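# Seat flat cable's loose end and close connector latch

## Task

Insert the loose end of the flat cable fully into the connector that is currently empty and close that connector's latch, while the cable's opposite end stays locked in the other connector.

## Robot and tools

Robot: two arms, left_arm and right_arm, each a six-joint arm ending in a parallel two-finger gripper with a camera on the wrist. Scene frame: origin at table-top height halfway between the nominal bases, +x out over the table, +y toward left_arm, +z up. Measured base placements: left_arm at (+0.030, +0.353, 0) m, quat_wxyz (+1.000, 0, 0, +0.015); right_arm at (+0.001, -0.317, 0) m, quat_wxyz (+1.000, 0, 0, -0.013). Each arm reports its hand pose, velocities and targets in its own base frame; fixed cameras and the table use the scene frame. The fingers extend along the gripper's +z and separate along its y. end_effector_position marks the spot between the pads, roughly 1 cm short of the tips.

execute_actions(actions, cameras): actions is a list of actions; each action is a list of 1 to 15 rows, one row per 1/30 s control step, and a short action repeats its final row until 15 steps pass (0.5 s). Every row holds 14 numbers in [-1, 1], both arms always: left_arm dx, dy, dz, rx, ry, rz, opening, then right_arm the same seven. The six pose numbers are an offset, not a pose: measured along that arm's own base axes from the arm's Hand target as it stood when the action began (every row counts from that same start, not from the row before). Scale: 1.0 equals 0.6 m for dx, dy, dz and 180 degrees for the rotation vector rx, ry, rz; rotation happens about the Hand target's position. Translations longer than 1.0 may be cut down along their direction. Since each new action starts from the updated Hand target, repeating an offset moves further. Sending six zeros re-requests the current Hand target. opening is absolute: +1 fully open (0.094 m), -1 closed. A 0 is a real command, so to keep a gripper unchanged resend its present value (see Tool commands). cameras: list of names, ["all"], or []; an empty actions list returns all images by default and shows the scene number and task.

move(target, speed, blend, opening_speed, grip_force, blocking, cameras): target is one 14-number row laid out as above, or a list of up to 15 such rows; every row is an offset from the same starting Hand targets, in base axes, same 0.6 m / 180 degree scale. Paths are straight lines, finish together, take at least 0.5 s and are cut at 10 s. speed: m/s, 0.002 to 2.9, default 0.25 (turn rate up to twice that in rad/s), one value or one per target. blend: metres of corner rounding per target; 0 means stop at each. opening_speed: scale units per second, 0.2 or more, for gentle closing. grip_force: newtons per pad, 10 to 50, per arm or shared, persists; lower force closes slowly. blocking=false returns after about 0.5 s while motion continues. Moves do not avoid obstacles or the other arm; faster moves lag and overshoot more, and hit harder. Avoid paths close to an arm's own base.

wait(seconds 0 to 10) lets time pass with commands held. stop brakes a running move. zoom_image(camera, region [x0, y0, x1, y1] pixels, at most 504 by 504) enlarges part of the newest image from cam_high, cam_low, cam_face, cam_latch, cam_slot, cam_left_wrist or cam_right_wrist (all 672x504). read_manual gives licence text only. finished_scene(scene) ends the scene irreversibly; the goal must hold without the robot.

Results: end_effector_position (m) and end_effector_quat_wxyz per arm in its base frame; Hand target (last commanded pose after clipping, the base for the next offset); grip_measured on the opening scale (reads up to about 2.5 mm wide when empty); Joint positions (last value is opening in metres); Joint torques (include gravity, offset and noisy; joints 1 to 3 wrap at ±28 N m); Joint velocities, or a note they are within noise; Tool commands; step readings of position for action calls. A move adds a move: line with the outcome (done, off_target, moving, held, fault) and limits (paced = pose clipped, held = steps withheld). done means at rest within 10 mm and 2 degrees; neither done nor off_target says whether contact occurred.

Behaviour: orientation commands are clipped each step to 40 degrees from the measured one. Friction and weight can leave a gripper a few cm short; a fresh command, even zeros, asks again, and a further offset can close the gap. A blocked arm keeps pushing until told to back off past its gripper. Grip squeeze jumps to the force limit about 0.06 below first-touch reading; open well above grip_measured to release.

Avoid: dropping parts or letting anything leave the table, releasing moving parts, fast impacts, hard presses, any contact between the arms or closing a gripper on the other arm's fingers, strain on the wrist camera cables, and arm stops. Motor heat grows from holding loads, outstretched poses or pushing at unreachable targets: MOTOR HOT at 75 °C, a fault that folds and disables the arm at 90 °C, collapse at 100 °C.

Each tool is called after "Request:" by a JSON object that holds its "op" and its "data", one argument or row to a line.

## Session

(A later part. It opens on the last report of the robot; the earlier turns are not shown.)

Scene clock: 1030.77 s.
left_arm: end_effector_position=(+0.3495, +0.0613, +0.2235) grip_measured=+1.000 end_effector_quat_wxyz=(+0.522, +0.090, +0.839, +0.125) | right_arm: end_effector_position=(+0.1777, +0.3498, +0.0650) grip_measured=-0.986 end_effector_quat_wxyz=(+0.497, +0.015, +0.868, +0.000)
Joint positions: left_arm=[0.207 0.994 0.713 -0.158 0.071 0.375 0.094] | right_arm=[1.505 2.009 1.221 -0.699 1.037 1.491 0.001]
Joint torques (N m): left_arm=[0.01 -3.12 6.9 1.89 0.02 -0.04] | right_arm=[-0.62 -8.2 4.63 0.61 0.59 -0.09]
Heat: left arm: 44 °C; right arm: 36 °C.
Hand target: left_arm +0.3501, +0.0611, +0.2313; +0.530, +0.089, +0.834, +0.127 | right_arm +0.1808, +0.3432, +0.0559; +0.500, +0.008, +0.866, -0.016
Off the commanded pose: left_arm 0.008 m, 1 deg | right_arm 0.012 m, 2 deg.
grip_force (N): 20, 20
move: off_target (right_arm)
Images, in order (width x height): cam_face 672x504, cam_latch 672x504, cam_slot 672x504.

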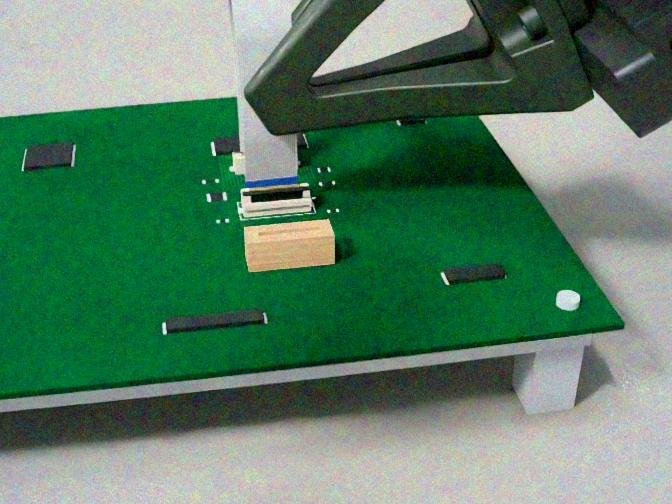

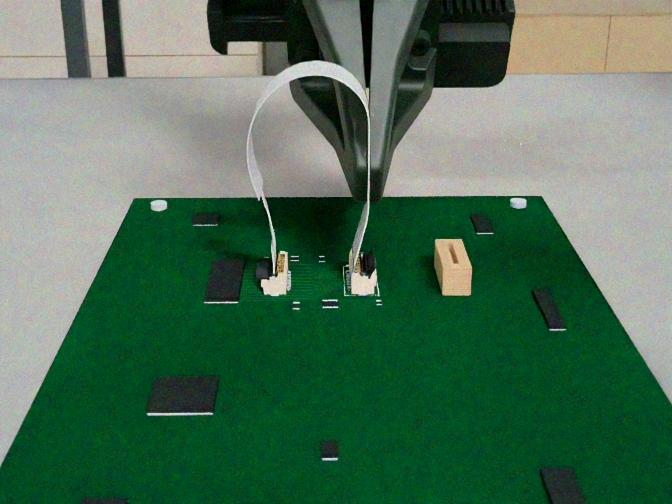

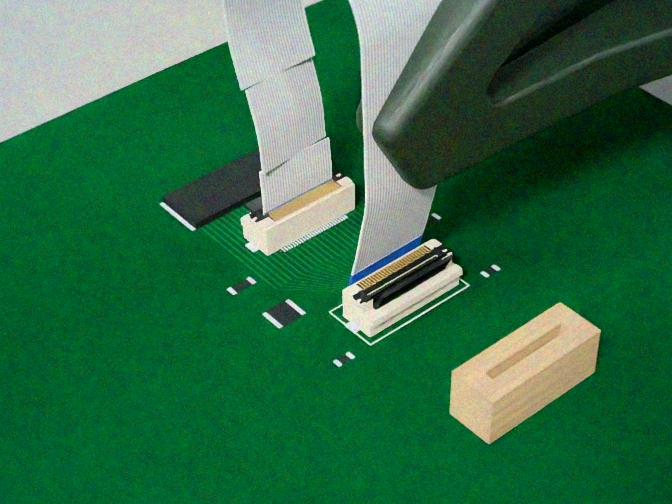

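Request:
{"op": "move", "data": {
  "target": [
    [0,0,0,0,0,0,1,-0.0118,-0.0148,0.0585,0,0,0,-1],
    [0,0,0,0,0,0,1,0.0,0.0003,0.0093,0,0,0,-1]
  ],
  "speed": 0.08,
  "cameras": ["cam_latch","cam_face","cam_slot"]
}}

Request:
{"op": "zoom_image", "data": {
  "camera": "cam_latch",
  "region": [330, 200, 400, 310]
}}

Request:
{"op": "zoom_image", "data": {
  "camera": "cam_face",
  "region": [220, 120, 340, 240]
}}

Request:
{"op": "zoom_image", "data": {
  "camera": "cam_slot",
  "region": [330, 190, 480, 350]
}}

Scene clock: 1086.97 s.
left_arm: end_effector_position=(+0.3495, +0.0613, +0.2235) grip_measured=+1.000 end_effector_quat_wxyz=(+0.522, +0.090, +0.839, +0.125) | right_arm: end_effector_position=(+0.1774, +0.3472, +0.0673) grip_measured=-0.986 end_effector_quat_wxyz=(+0.496, +0.012, +0.868, -0.004)
Joint positions: left_arm=[0.207 0.994 0.713 -0.158 0.071 0.375 0.094] | right_arm=[1.505 2 1.221 -0.718 1.036 1.491 0.001]
Joint torques (N m): left_arm=[0.01 -3.12 6.89 1.9 0.02 -0.04] | right_arm=[-0.72 -8.32 5.6 0.61 0.58 -0.07]
Heat: left arm: 45 °C; right arm: 37 °C.
Hand target: left_arm +0.3501, +0.0611, +0.2313; +0.530, +0.089, +0.834, +0.127 | right_arm +0.1808, +0.3434, +0.0615; +0.500, +0.008, +0.866, -0.016
Off the commanded pose: left_arm 0.008 m, 1 deg | right_arm 0.008 m, 2 deg.
grip_force (N): 20, 20
move: done
Images, in order (width x height): cam_face 672x504, cam_latch 672x504, cam_slot 672x504.

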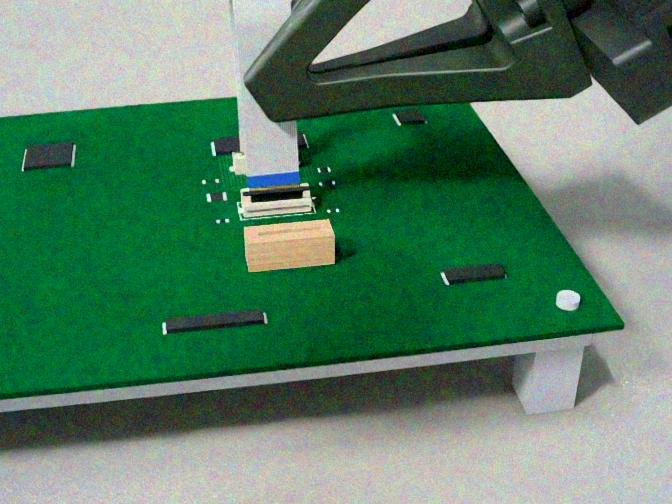

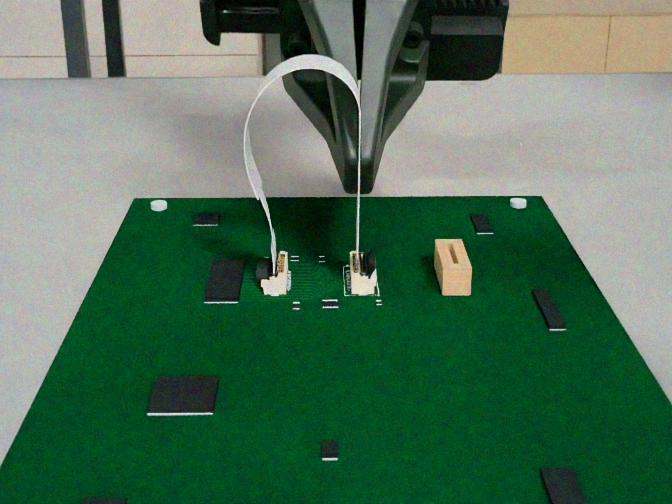

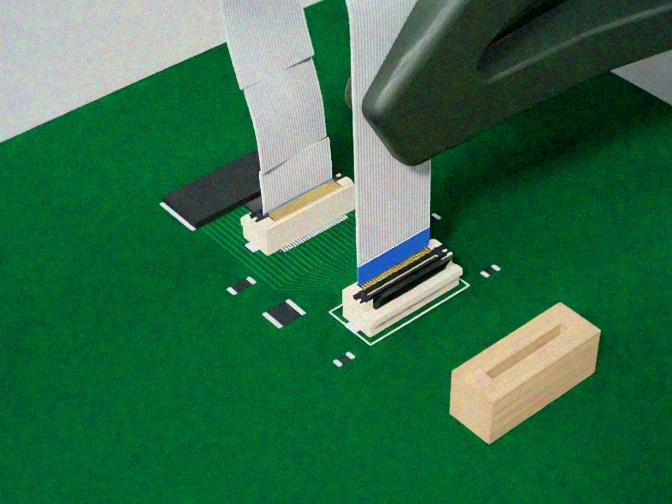

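Scaled by 4.582 from the camera's 672x504 image, which has a finer 960x720 frame.

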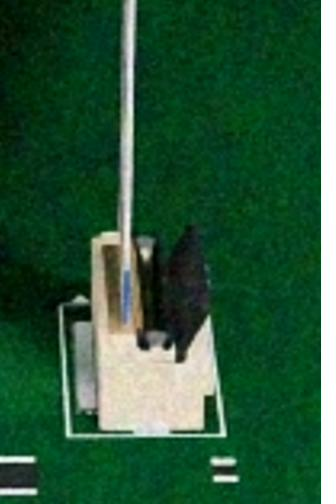

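Scaled by 4.200 from the camera's 672x504 image, which has a finer 960x720 frame.

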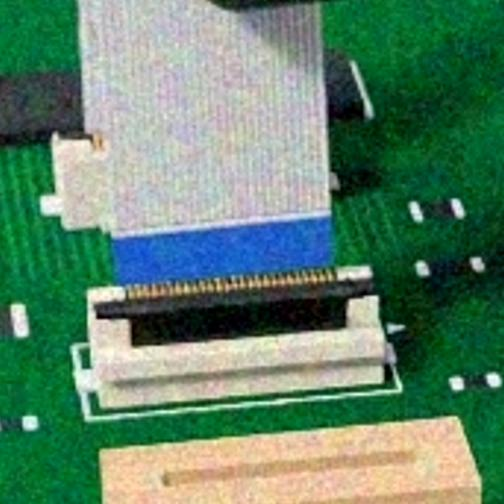

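Scaled by 3.150 from the camera's 672x504 image, which has a finer 960x720 frame.

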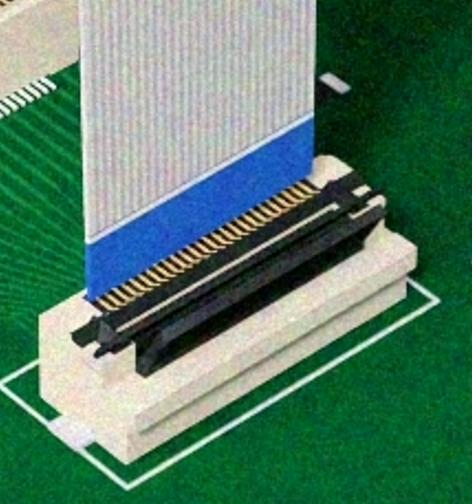

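Request:
{"op": "move", "data": {
  "target": [
    [0,0,0,0,0,0,1,0,0.0025,0,0.003,0,0,-1],
    [0,0,0,0,0,0,1,-0.0023,0.0025,-0.003,0.003,0.005,0,-1]
  ],
  "speed": 0.05,
  "cameras": ["cam_latch","cam_face","cam_slot"]
}}

Request:
{"op": "zoom_image", "data": {
  "camera": "cam_latch",
  "region": [330, 200, 400, 310]
}}

Request:
{"op": "zoom_image", "data": {
  "camera": "cam_face",
  "region": [220, 120, 340, 240]
}}

Request:
{"op": "zoom_image", "data": {
  "camera": "cam_slot",
  "region": [330, 190, 480, 350]
}}

Scene clock: 1142.50 s.
left_arm: end_effector_position=(+0.3495, +0.0613, +0.2235) grip_measured=+1.000 end_effector_quat_wxyz=(+0.522, +0.090, +0.839, +0.125) | right_arm: end_effector_position=(+0.1766, +0.3489, +0.0660) grip_measured=-0.986 end_effector_quat_wxyz=(+0.492, +0.014, +0.871, +0.000)
Joint positions: left_arm=[0.207 0.994 0.713 -0.158 0.071 0.375 0.094] | right_arm=[1.505 2 1.221 -0.708 1.026 1.49 0.001]
Joint torques (N m): left_arm=[-0.01 -3.14 6.89 1.89 0.02 -0.04] | right_arm=[-0.62 -8.49 5.64 0.56 0.57 -0.05]
Heat: left arm: 45 °C; right arm: 36 °C.
Hand target: left_arm +0.3501, +0.0611, +0.2313; +0.530, +0.089, +0.834, +0.127 | right_arm +0.1795, +0.3449, +0.0597; +0.494, +0.010, +0.870, -0.012
Off the commanded pose: left_arm 0.008 m, 1 deg | right_arm 0.008 m, 1 deg.
grip_force (N): 20, 20
move: done
Images, in order (width x height): cam_face 672x504, cam_latch 672x504, cam_slot 672x504.

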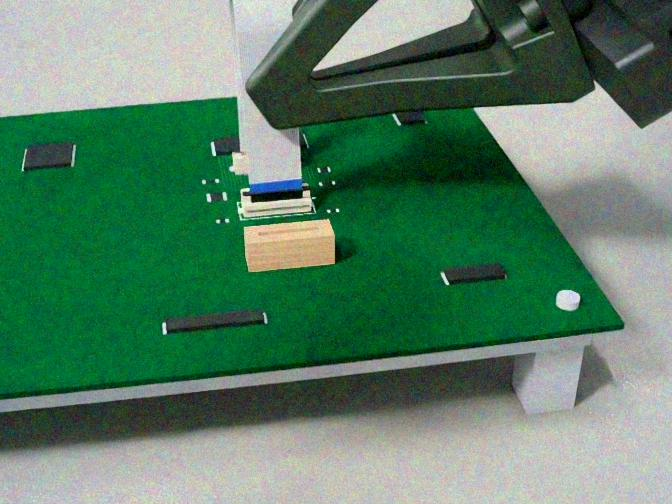

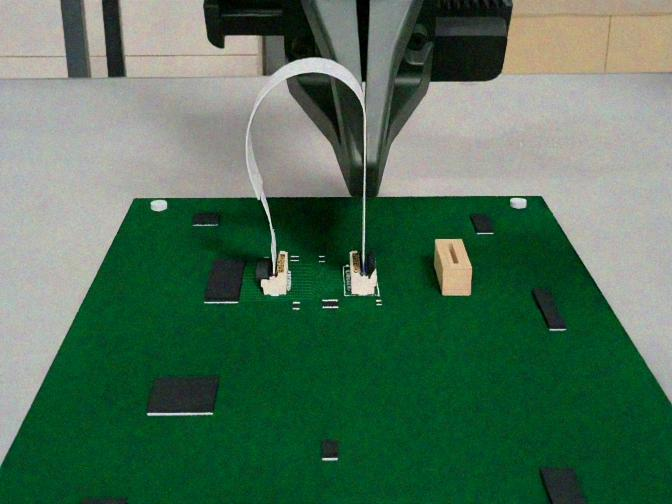

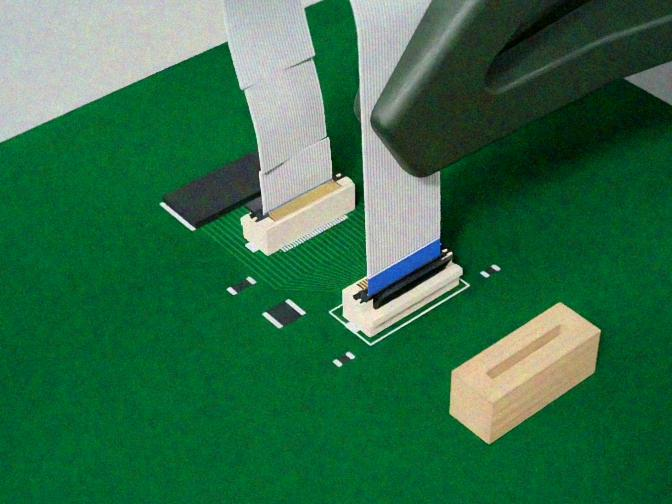

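Scaled by 4.582 from the camera's 672x504 image, which has a finer 960x720 frame.

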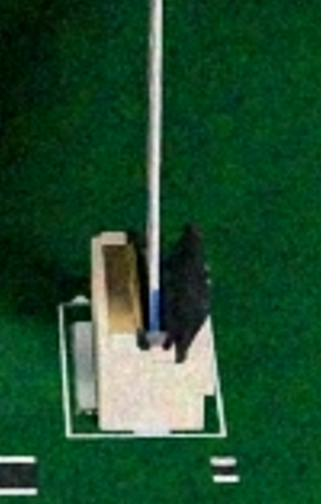

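Scaled by 4.200 from the camera's 672x504 image, which has a finer 960x720 frame.

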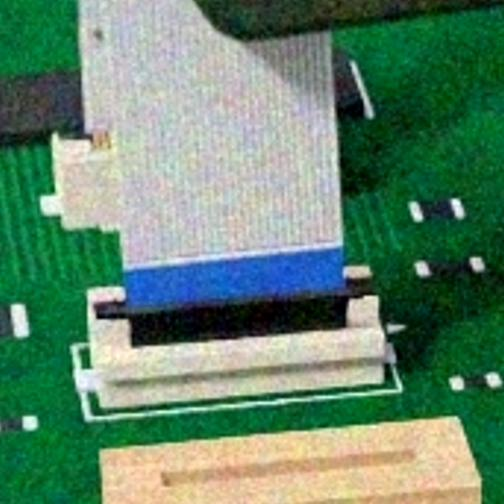

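Scaled by 3.150 from the camera's 672x504 image, which has a finer 960x720 frame.

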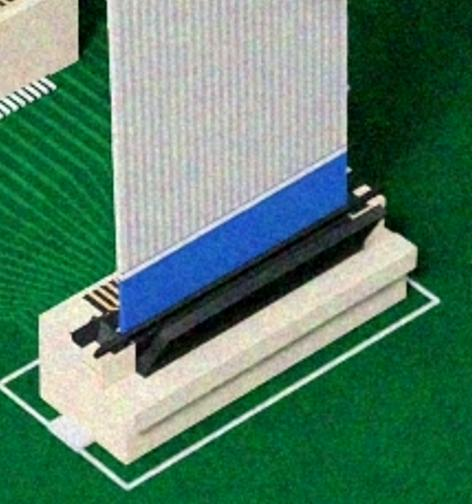

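Request:
{"op": "move", "data": {
  "target": [0,0,0,0,0,0,1,0,0,-0.0133,-0.0045,0,0,-1],
  "speed": 0.03,
  "cameras": ["cam_latch","cam_face","cam_slot"]
}}

Request:
{"op": "zoom_image", "data": {
  "camera": "cam_latch",
  "region": [330, 200, 400, 310]
}}

Request:
{"op": "zoom_image", "data": {
  "camera": "cam_face",
  "region": [220, 120, 340, 240]
}}

Request:
{"op": "zoom_image", "data": {
  "camera": "cam_slot",
  "region": [330, 190, 480, 350]
}}

Scene clock: 1152.53 s.
left_arm: end_effector_position=(+0.3495, +0.0613, +0.2235) grip_measured=+1.000 end_effector_quat_wxyz=(+0.522, +0.090, +0.839, +0.125) | right_arm: end_effector_position=(+0.1771, +0.3491, +0.0626) grip_measured=-0.986 end_effector_quat_wxyz=(+0.494, +0.012, +0.870, -0.003)
Joint positions: left_arm=[0.207 0.994 0.713 -0.158 0.071 0.375 0.094] | right_arm=[1.505 2.013 1.221 -0.703 1.031 1.49 0.001]
Joint torques (N m): left_arm=[-0.01 -3.14 6.87 1.89 0.02 -0.04] | right_arm=[-0.64 -7.62 5.52 0.61 0.47 -0.05]
Heat: left arm: 45 °C; right arm: 36 °C.
Hand target: left_arm +0.3501, +0.0611, +0.2313; +0.530, +0.089, +0.834, +0.127 | right_arm +0.1794, +0.3449, +0.0518; +0.494, +0.007, +0.870, -0.018
Off the commanded pose: left_arm 0.008 m, 1 deg | right_arm 0.012 m, 2 deg.
grip_force (N): 20, 20
move: off_target (right_arm)
Images, in order (width x height): cam_face 672x504, cam_latch 672x504, cam_slot 672x504.

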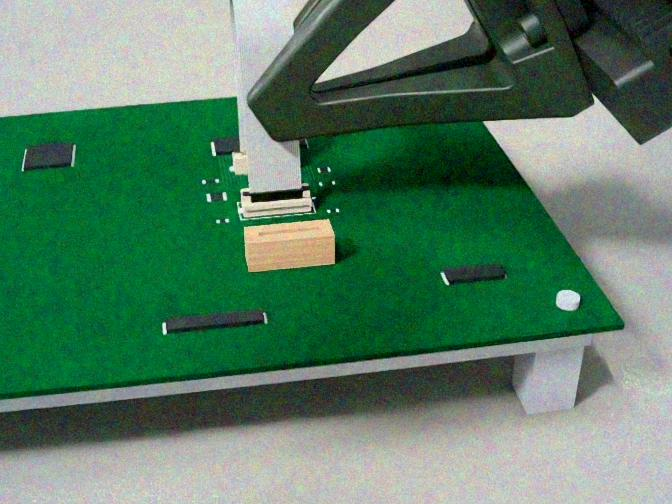

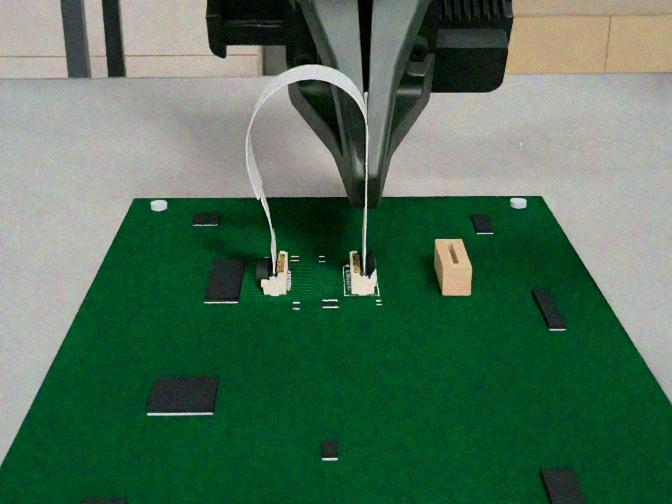

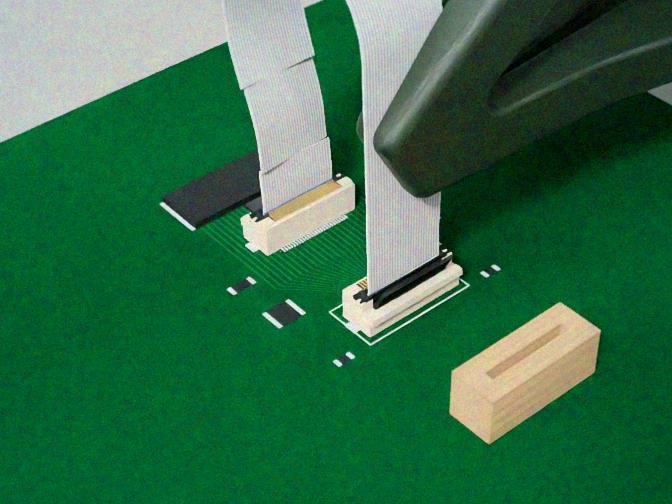

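Scaled by 4.582 from the camera's 672x504 image, which has a finer 960x720 frame.

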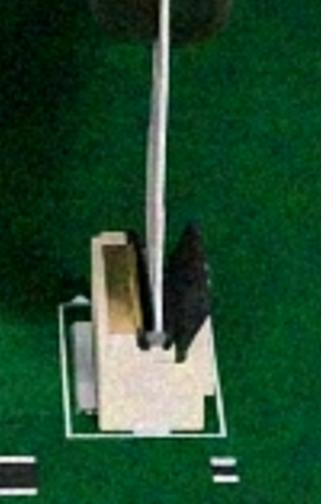

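Scaled by 4.200 from the camera's 672x504 image, which has a finer 960x720 frame.

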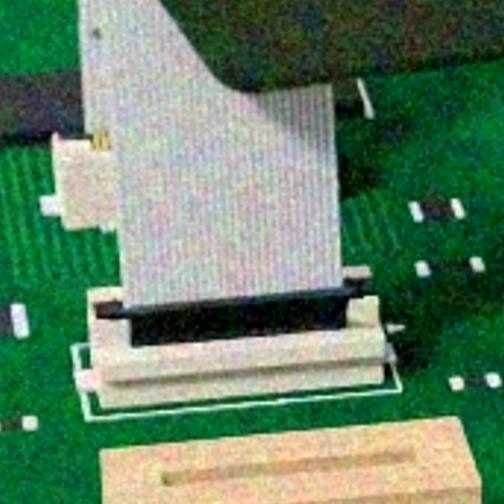

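Scaled by 3.150 from the camera's 672x504 image, which has a finer 960x720 frame.

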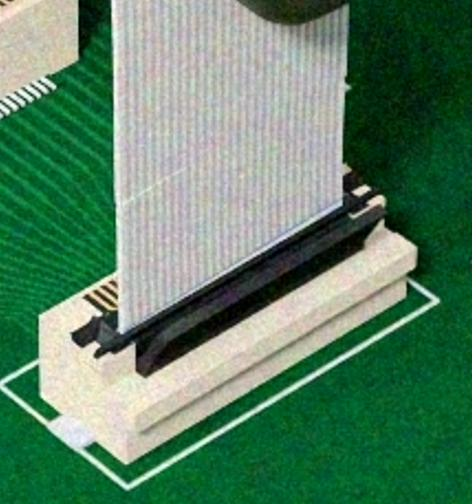

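Request:
{"op": "move", "data": {
  "target": [0,0,0,0,0,0,1,-0.0005,-0.001,-0.0075,-0.003,0,0,-1],
  "speed": 0.03,
  "cameras": ["cam_latch","cam_face","cam_slot"]
}}

Request:
{"op": "zoom_image", "data": {
  "camera": "cam_latch",
  "region": [330, 200, 400, 310]
}}

Request:
{"op": "zoom_image", "data": {
  "camera": "cam_face",
  "region": [220, 120, 340, 240]
}}

Request:
{"op": "zoom_image", "data": {
  "camera": "cam_slot",
  "region": [330, 190, 480, 350]
}}

Scene clock: 1171.57 s.
left_arm: end_effector_position=(+0.3495, +0.0613, +0.2235) grip_measured=+1.000 end_effector_quat_wxyz=(+0.522, +0.090, +0.839, +0.125) | right_arm: end_effector_position=(+0.1773, +0.3503, +0.0622) grip_measured=-0.986 end_effector_quat_wxyz=(+0.496, +0.013, +0.868, -0.001)
Joint positions: left_arm=[0.207 0.994 0.713 -0.158 0.071 0.375 0.094] | right_arm=[1.506 2.016 1.221 -0.694 1.036 1.49 0.001]
Joint torques (N m): left_arm=[0.01 -3.14 6.89 1.88 0.02 -0.04] | right_arm=[-0.44 -6.87 5.3 0.53 0.45 0]
Heat: left arm: 45 °C; right arm: 36 °C.
Hand target: left_arm +0.3501, +0.0611, +0.2313; +0.530, +0.089, +0.834, +0.127 | right_arm +0.1791, +0.3443, +0.0473; +0.494, +0.004, +0.869, -0.022
Off the commanded pose: left_arm 0.008 m, 1 deg | right_arm 0.016 m, 3 deg.
grip_force (N): 20, 20
move: off_target (right_arm)
Images, in order (width x height): cam_face 672x504, cam_latch 672x504, cam_slot 672x504.

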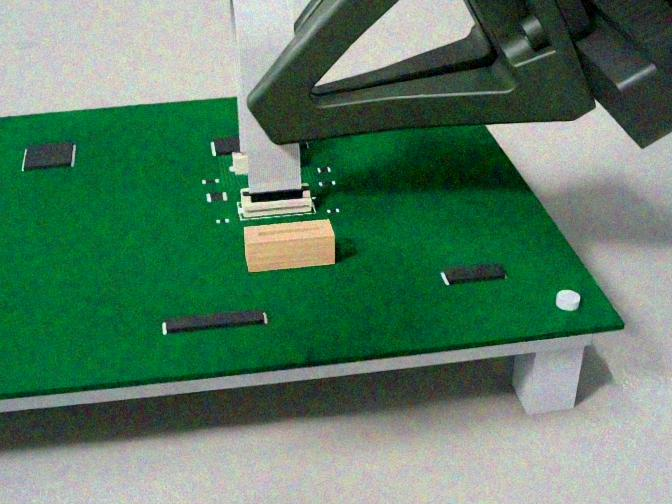

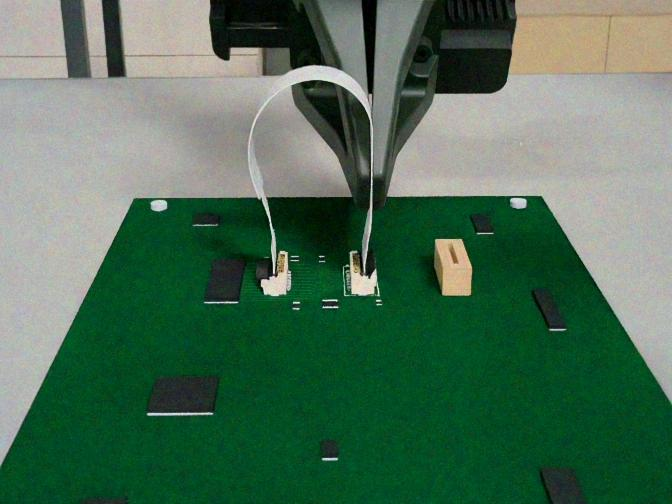

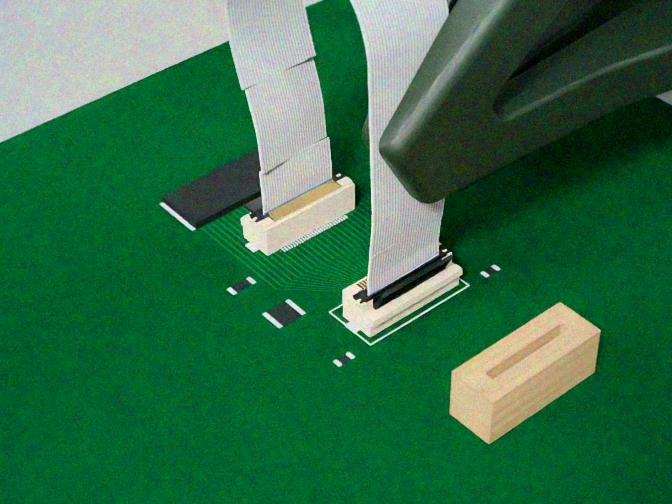

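Scaled by 4.582 from the camera's 672x504 image, which has a finer 960x720 frame.

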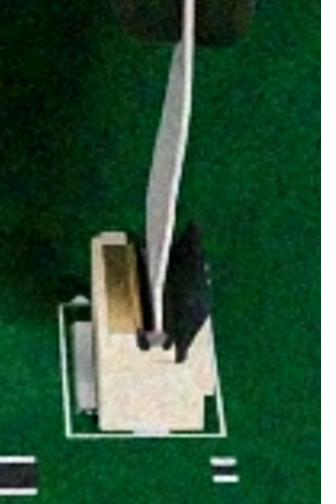

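Scaled by 4.200 from the camera's 672x504 image, which has a finer 960x720 frame.

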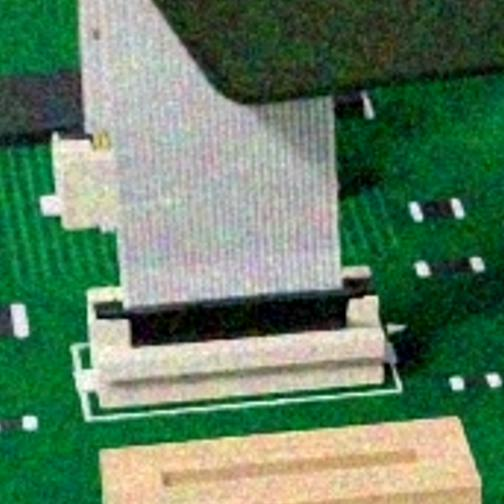

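Scaled by 3.150 from the camera's 672x504 image, which has a finer 960x720 frame.

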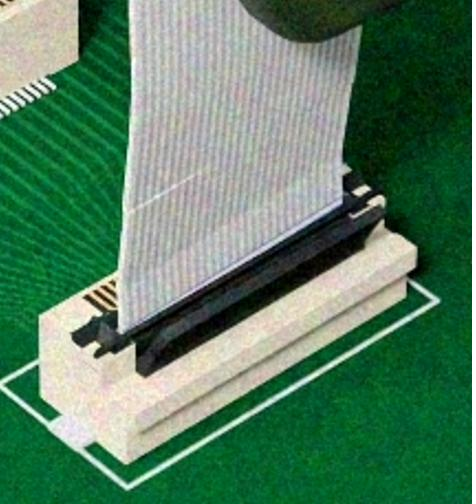

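Request:
{"op": "execute_actions", "data": {
  "actions": [],
  "cameras": ["cam_latch","cam_face","cam_slot"]
}}

Scene clock: 1236.07 s.
left_arm: end_effector_position=(+0.3495, +0.0613, +0.2235) grip_measured=+1.000 end_effector_quat_wxyz=(+0.522, +0.090, +0.839, +0.125) | right_arm: end_effector_position=(+0.1774, +0.3505, +0.0621) grip_measured=-0.986 end_effector_quat_wxyz=(+0.496, +0.014, +0.868, +0.000)
Joint positions: left_arm=[0.207 0.994 0.713 -0.158 0.071 0.375 0.094] | right_arm=[1.506 2.017 1.221 -0.693 1.036 1.49 0.001]
Joint velocities: within noise
Joint torques (N m): left_arm=[-0.01 -3.12 6.89 1.89 0.02 -0.04] | right_arm=[-0.61 -6.97 5.34 0.5 0.45 0]
Heat: left arm: 45 °C; right arm: 35 °C.
Hand target: left_arm +0.3501, +0.0611, +0.2313; +0.530, +0.089, +0.834, +0.127 | right_arm +0.1791, +0.3443, +0.0472; +0.494, +0.004, +0.869, -0.022
Tool commands: left_gripper/opening=+1.0 right_gripper/opening=-1.0
Off the commanded pose: left_arm 0.008 m, 1 deg | right_arm 0.016 m, 3 deg.
grip_force (N): 20, 20
Images, in order (width x height): cam_face 672x504, cam_latch 672x504, cam_slot 672x504.

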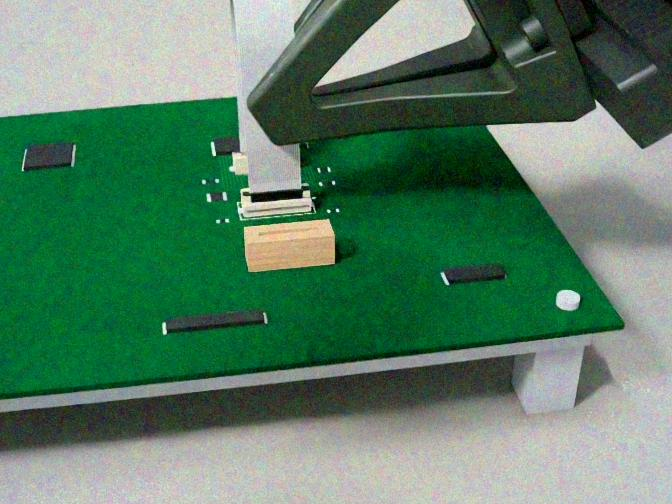

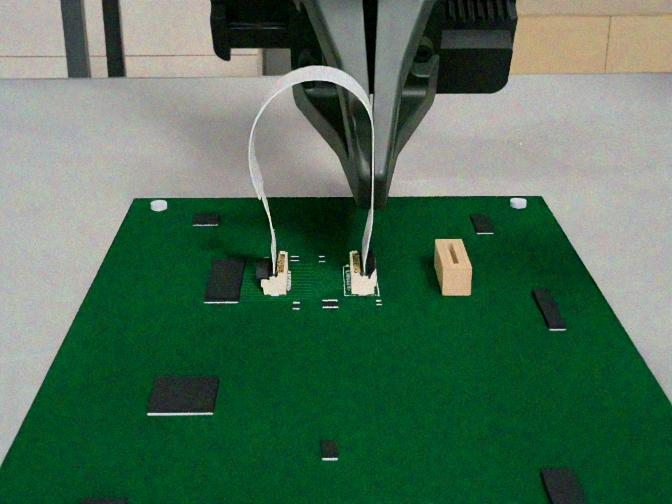

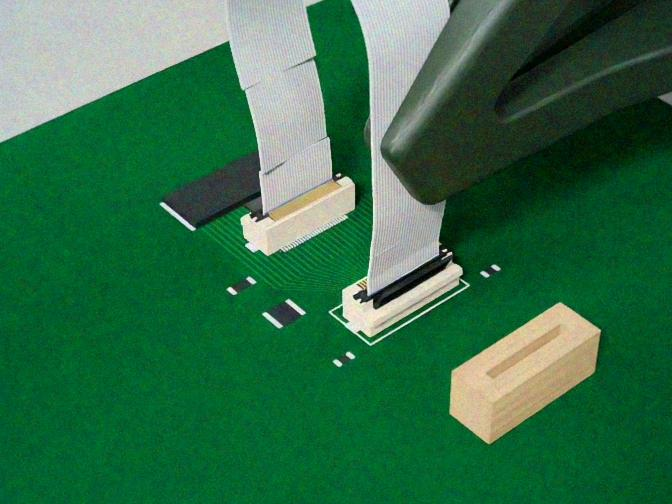

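Request:
{"op": "zoom_image", "data": {
  "camera": "cam_slot",
  "region": [220, 130, 500, 350]
}}

Request:
{"op": "zoom_image", "data": {
  "camera": "cam_latch",
  "region": [240, 150, 400, 310]
}}

Request:
{"op": "zoom_image", "data": {
  "camera": "cam_face",
  "region": [190, 60, 350, 240]
}}

Scaled by 1.800 from the camera's 672x504 image, which has a finer 960x720 frame.

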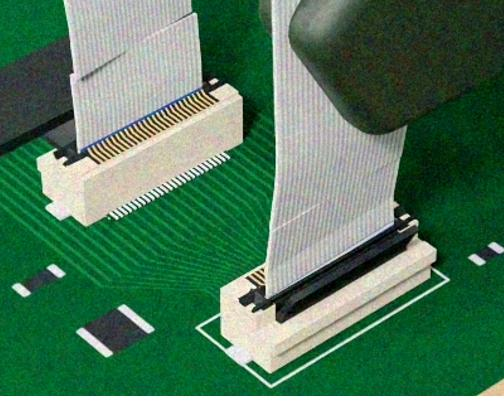

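Scaled by 3.150 from the camera's 672x504 image, which has a finer 960x720 frame.

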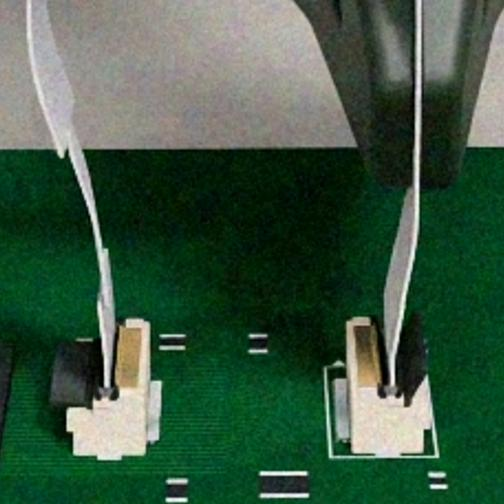

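Scaled by 2.800 from the camera's 672x504 image, which has a finer 960x720 frame.

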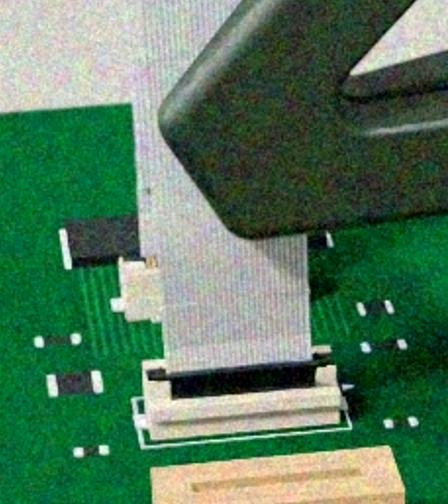

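Request:
{"op": "move", "data": {
  "target": [0,0,0,0,0,0,1,0,0,0.016,0,0,0,-1],
  "speed": 0.05,
  "grip_force": 20,
  "cameras": ["cam_latch","cam_face"]
}}

Scene clock: 1262.57 s.
left_arm: end_effector_position=(+0.3495, +0.0613, +0.2235) grip_measured=+1.000 end_effector_quat_wxyz=(+0.522, +0.090, +0.839, +0.125) | right_arm: end_effector_position=(+0.1774, +0.3487, +0.0622) grip_measured=-0.986 end_effector_quat_wxyz=(+0.496, +0.011, +0.868, -0.005)
Joint positions: left_arm=[0.207 0.994 0.713 -0.158 0.071 0.375 0.094] | right_arm=[1.506 2.017 1.221 -0.704 1.037 1.49 0.001]
Joint torques (N m): left_arm=[-0.02 -3.14 6.87 1.89 0.02 -0.04] | right_arm=[-0.69 -8.5 6.52 0.29 0.44 -0.03]
Heat: left arm: 45 °C; right arm: 35 °C.
Hand target: left_arm +0.3501, +0.0611, +0.2313; +0.530, +0.089, +0.834, +0.127 | right_arm +0.1791, +0.3443, +0.0568; +0.494, +0.004, +0.869, -0.022
Off the commanded pose: left_arm 0.008 m, 1 deg | right_arm 0.007 m, 2 deg.
grip_force (N): 20, 20
move: done
Images, in order (width x height): cam_face 672x504, cam_latch 672x504.

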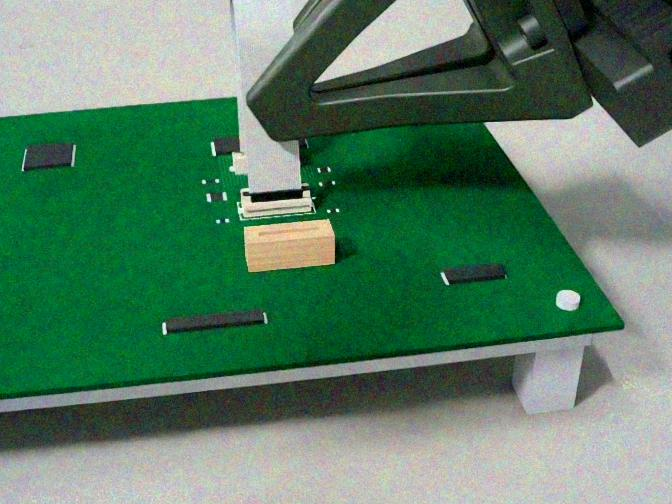

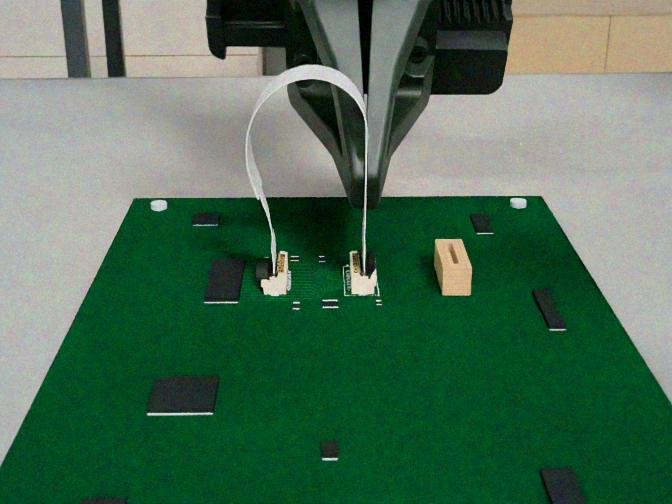

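Request:
{"op": "move", "data": {
  "target": [0,0,0,0,0,0,1,0,0,0,0,0,0,-0.76],
  "speed": 0.05,
  "opening_speed": 0.2,
  "cameras": ["cam_latch","cam_face","cam_slot"]
}}

Scene clock: 1280.40 s.
left_arm: end_effector_position=(+0.3495, +0.0613, +0.2235) grip_measured=+1.000 end_effector_quat_wxyz=(+0.522, +0.090, +0.839, +0.125) | right_arm: end_effector_position=(+0.1762, +0.3482, +0.0602) grip_measured=-0.762 end_effector_quat_wxyz=(+0.491, +0.010, +0.871, -0.007)
Joint positions: left_arm=[0.207 0.994 0.713 -0.158 0.071 0.375 0.094] | right_arm=[1.506 2.017 1.221 -0.708 1.025 1.49 0.011]
Joint torques (N m): left_arm=[0.01 -3.15 6.89 1.89 0.02 -0.04] | right_arm=[-0.54 -8.5 6.54 0.31 0.57 -0.07]
Heat: left arm: 45 °C; right arm: 35 °C.
Hand target: left_arm +0.3501, +0.0611, +0.2313; +0.530, +0.089, +0.834, +0.127 | right_arm +0.1791, +0.3443, +0.0568; +0.494, +0.004, +0.869, -0.022
Off the commanded pose: left_arm 0.008 m, 1 deg | right_arm 0.006 m, 2 deg.
grip_force (N): 20, 20
move: done
Images, in order (width x height): cam_face 672x504, cam_latch 672x504, cam_slot 672x504.

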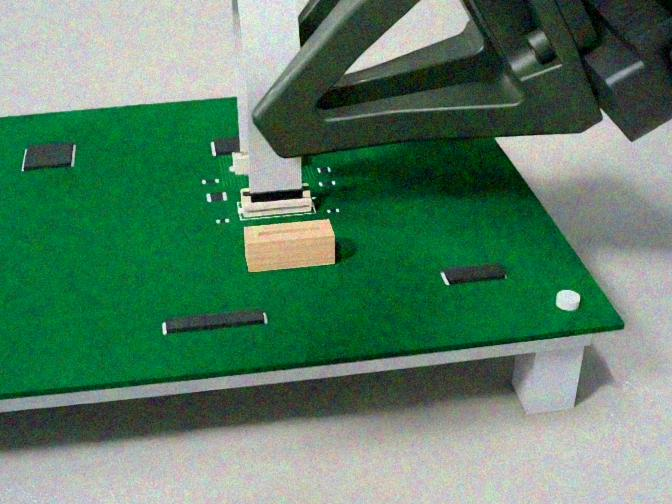

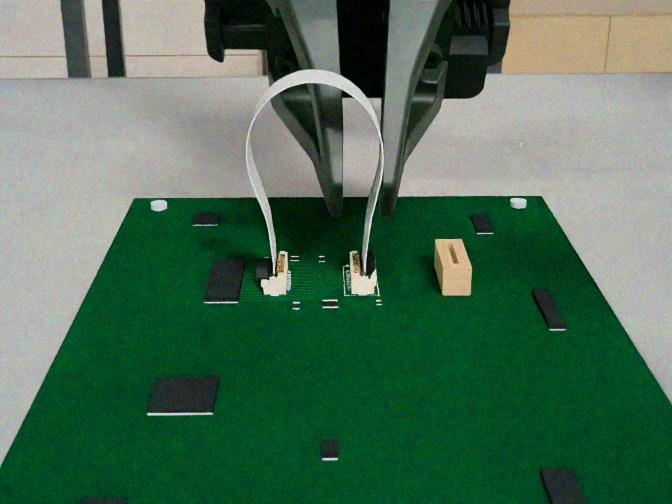

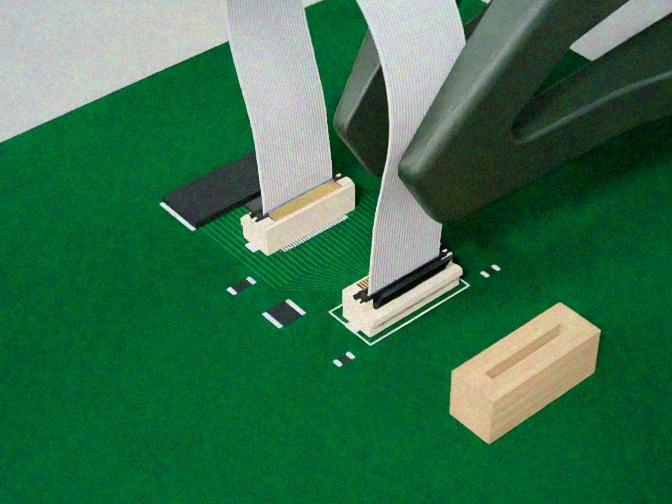

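Request:
{"op": "zoom_image", "data": {
  "camera": "cam_slot",
  "region": [220, 130, 500, 350]
}}

Request:
{"op": "zoom_image", "data": {
  "camera": "cam_latch",
  "region": [240, 150, 400, 310]
}}

Request:
{"op": "zoom_image", "data": {
  "camera": "cam_face",
  "region": [190, 90, 350, 250]
}}

Scaled by 1.800 from the camera's 672x504 image, which has a finer 960x720 frame.

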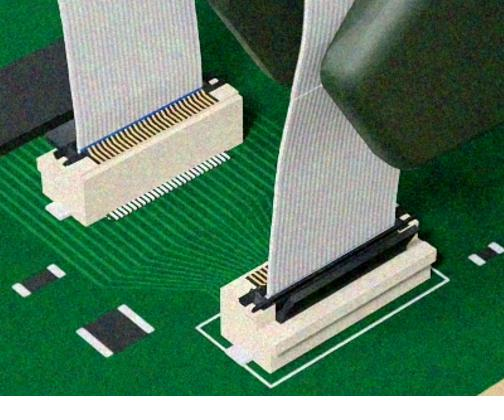

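Scaled by 3.150 from the camera's 672x504 image, which has a finer 960x720 frame.

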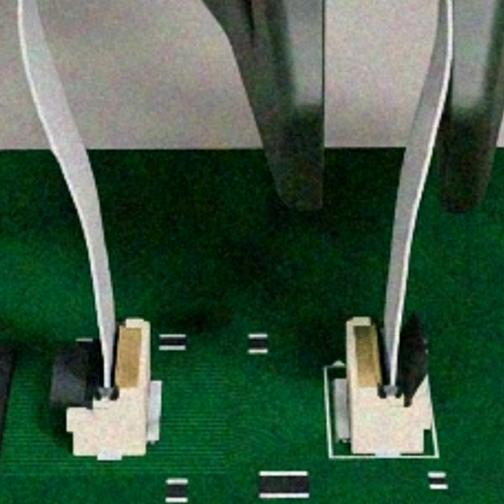

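Scaled by 3.150 from the camera's 672x504 image, which has a finer 960x720 frame.

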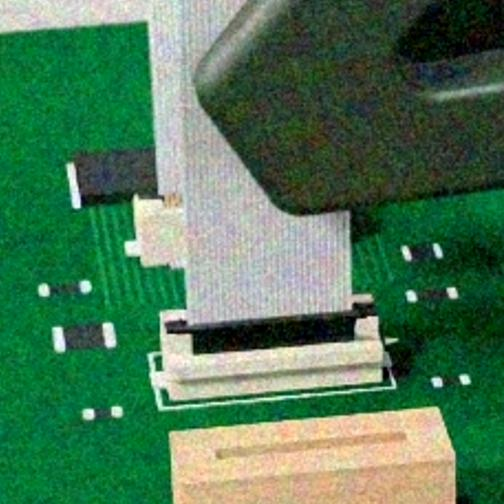

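Request:
{"op": "move", "data": {
  "target": [0,0,0,0,0,0,1,0.01,-0.006,-0.006,0,0,0,-0.76],
  "speed": 0.05,
  "cameras": ["cam_latch","cam_face"]
}}

Scene clock: 1320.73 s.
left_arm: end_effector_position=(+0.3495, +0.0613, +0.2235) grip_measured=+1.000 end_effector_quat_wxyz=(+0.522, +0.090, +0.839, +0.125) | right_arm: end_effector_position=(+0.1826, +0.3472, +0.0589) grip_measured=-0.762 end_effector_quat_wxyz=(+0.491, +0.009, +0.871, -0.010)
Joint positions: left_arm=[0.207 0.994 0.713 -0.158 0.071 0.375 0.094] | right_arm=[1.487 2.017 1.214 -0.682 1.024 1.46 0.011]
Joint torques (N m): left_arm=[-0.02 -3.12 6.87 1.89 0.01 -0.04] | right_arm=[-0.69 -9.24 4.4 0.6 0.56 -0.04]
Heat: left arm: 45 °C; right arm: 36 °C.
Hand target: left_arm +0.3501, +0.0611, +0.2313; +0.530, +0.089, +0.834, +0.127 | right_arm +0.1851, +0.3407, +0.0532; +0.494, +0.005, +0.869, -0.022
Off the commanded pose: left_arm 0.008 m, 1 deg | right_arm 0.009 m, 2 deg.
grip_force (N): 20, 20
move: done
Images, in order (width x height): cam_face 672x504, cam_latch 672x504.

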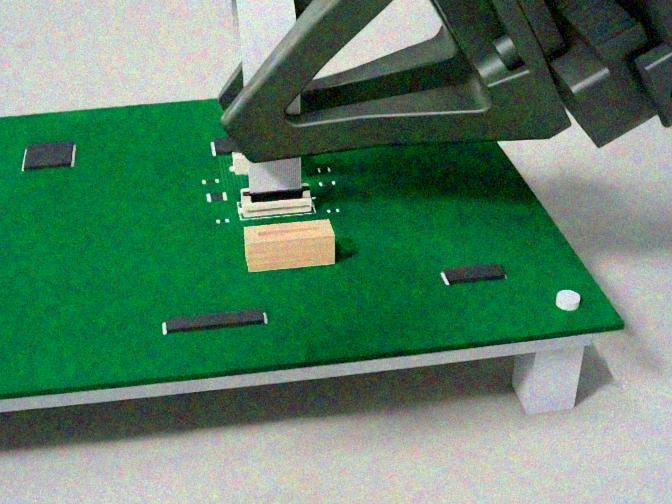

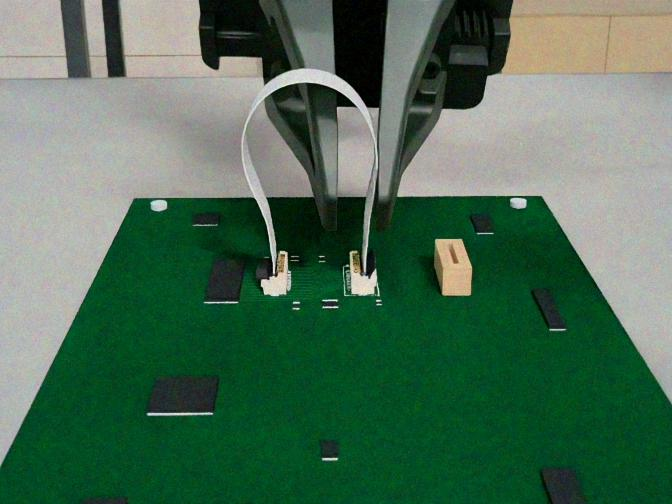

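Request:
{"op": "zoom_image", "data": {
  "camera": "cam_latch",
  "region": [300, 180, 420, 300]
}}

Request:
{"op": "zoom_image", "data": {
  "camera": "cam_face",
  "region": [190, 90, 350, 250]
}}

Scaled by 4.200 from the camera's 672x504 image, which has a finer 960x720 frame.

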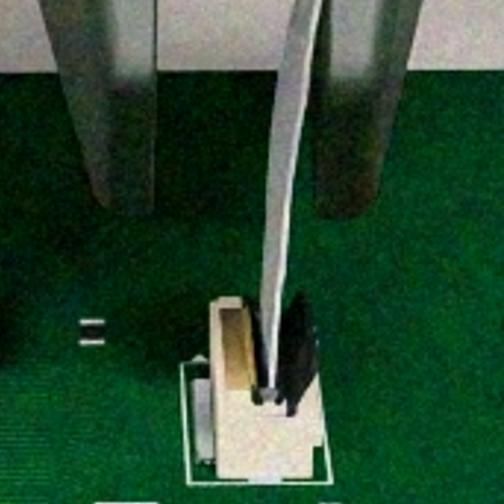

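Scaled by 3.150 from the camera's 672x504 image, which has a finer 960x720 frame.

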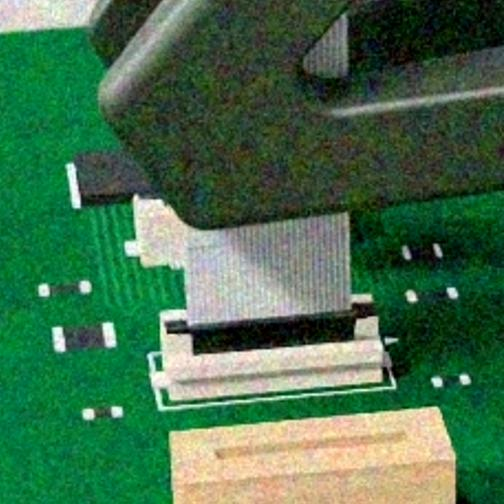

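Request:
{"op": "move", "data": {
  "target": [0,0,0,0,0,0,1,0,-0.003,-0.015,-0.005,0,0,-0.76],
  "speed": 0.04,
  "cameras": ["cam_latch"]
}}

Request:
{"op": "zoom_image", "data": {
  "camera": "cam_latch",
  "region": [300, 180, 420, 300]
}}

Scene clock: 1341.87 s.
left_arm: end_effector_position=(+0.3495, +0.0613, +0.2235) grip_measured=+1.000 end_effector_quat_wxyz=(+0.522, +0.090, +0.839, +0.125) | right_arm: end_effector_position=(+0.1826, +0.3461, +0.0540) grip_measured=-0.762 end_effector_quat_wxyz=(+0.491, +0.008, +0.871, -0.012)
Joint positions: left_arm=[0.207 0.994 0.713 -0.158 0.071 0.375 0.094] | right_arm=[1.487 2.025 1.204 -0.667 1.024 1.459 0.011]
Joint torques (N m): left_arm=[-0.01 -3.14 6.9 1.89 0.02 -0.04] | right_arm=[-0.68 -8.05 4.59 0.56 0.58 -0.06]
Heat: left arm: 45 °C; right arm: 36 °C.
Hand target: left_arm +0.3501, +0.0611, +0.2313; +0.530, +0.089, +0.834, +0.127 | right_arm +0.1851, +0.3389, +0.0442; +0.494, +0.001, +0.869, -0.029
Off the commanded pose: left_arm 0.008 m, 1 deg | right_arm 0.012 m, 2 deg.
grip_force (N): 20, 20
move: off_target (right_arm)
Images, in order (width x height): cam_latch 672x504.

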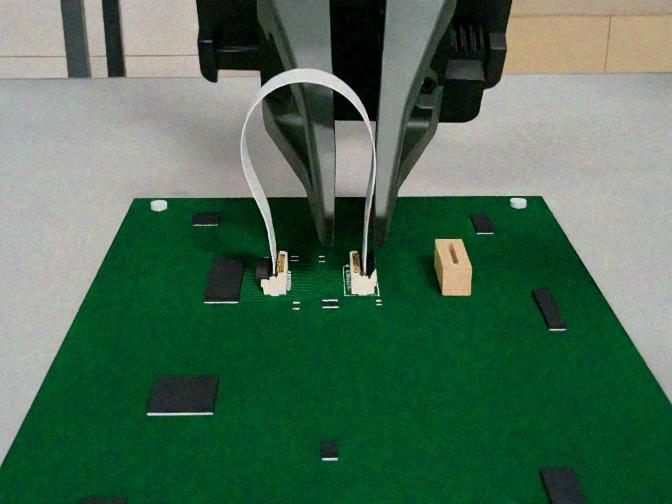

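Scaled by 4.200 from the camera's 672x504 image, which has a finer 960x720 frame.

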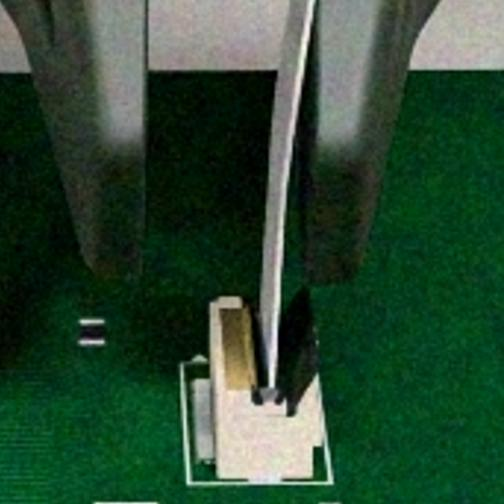

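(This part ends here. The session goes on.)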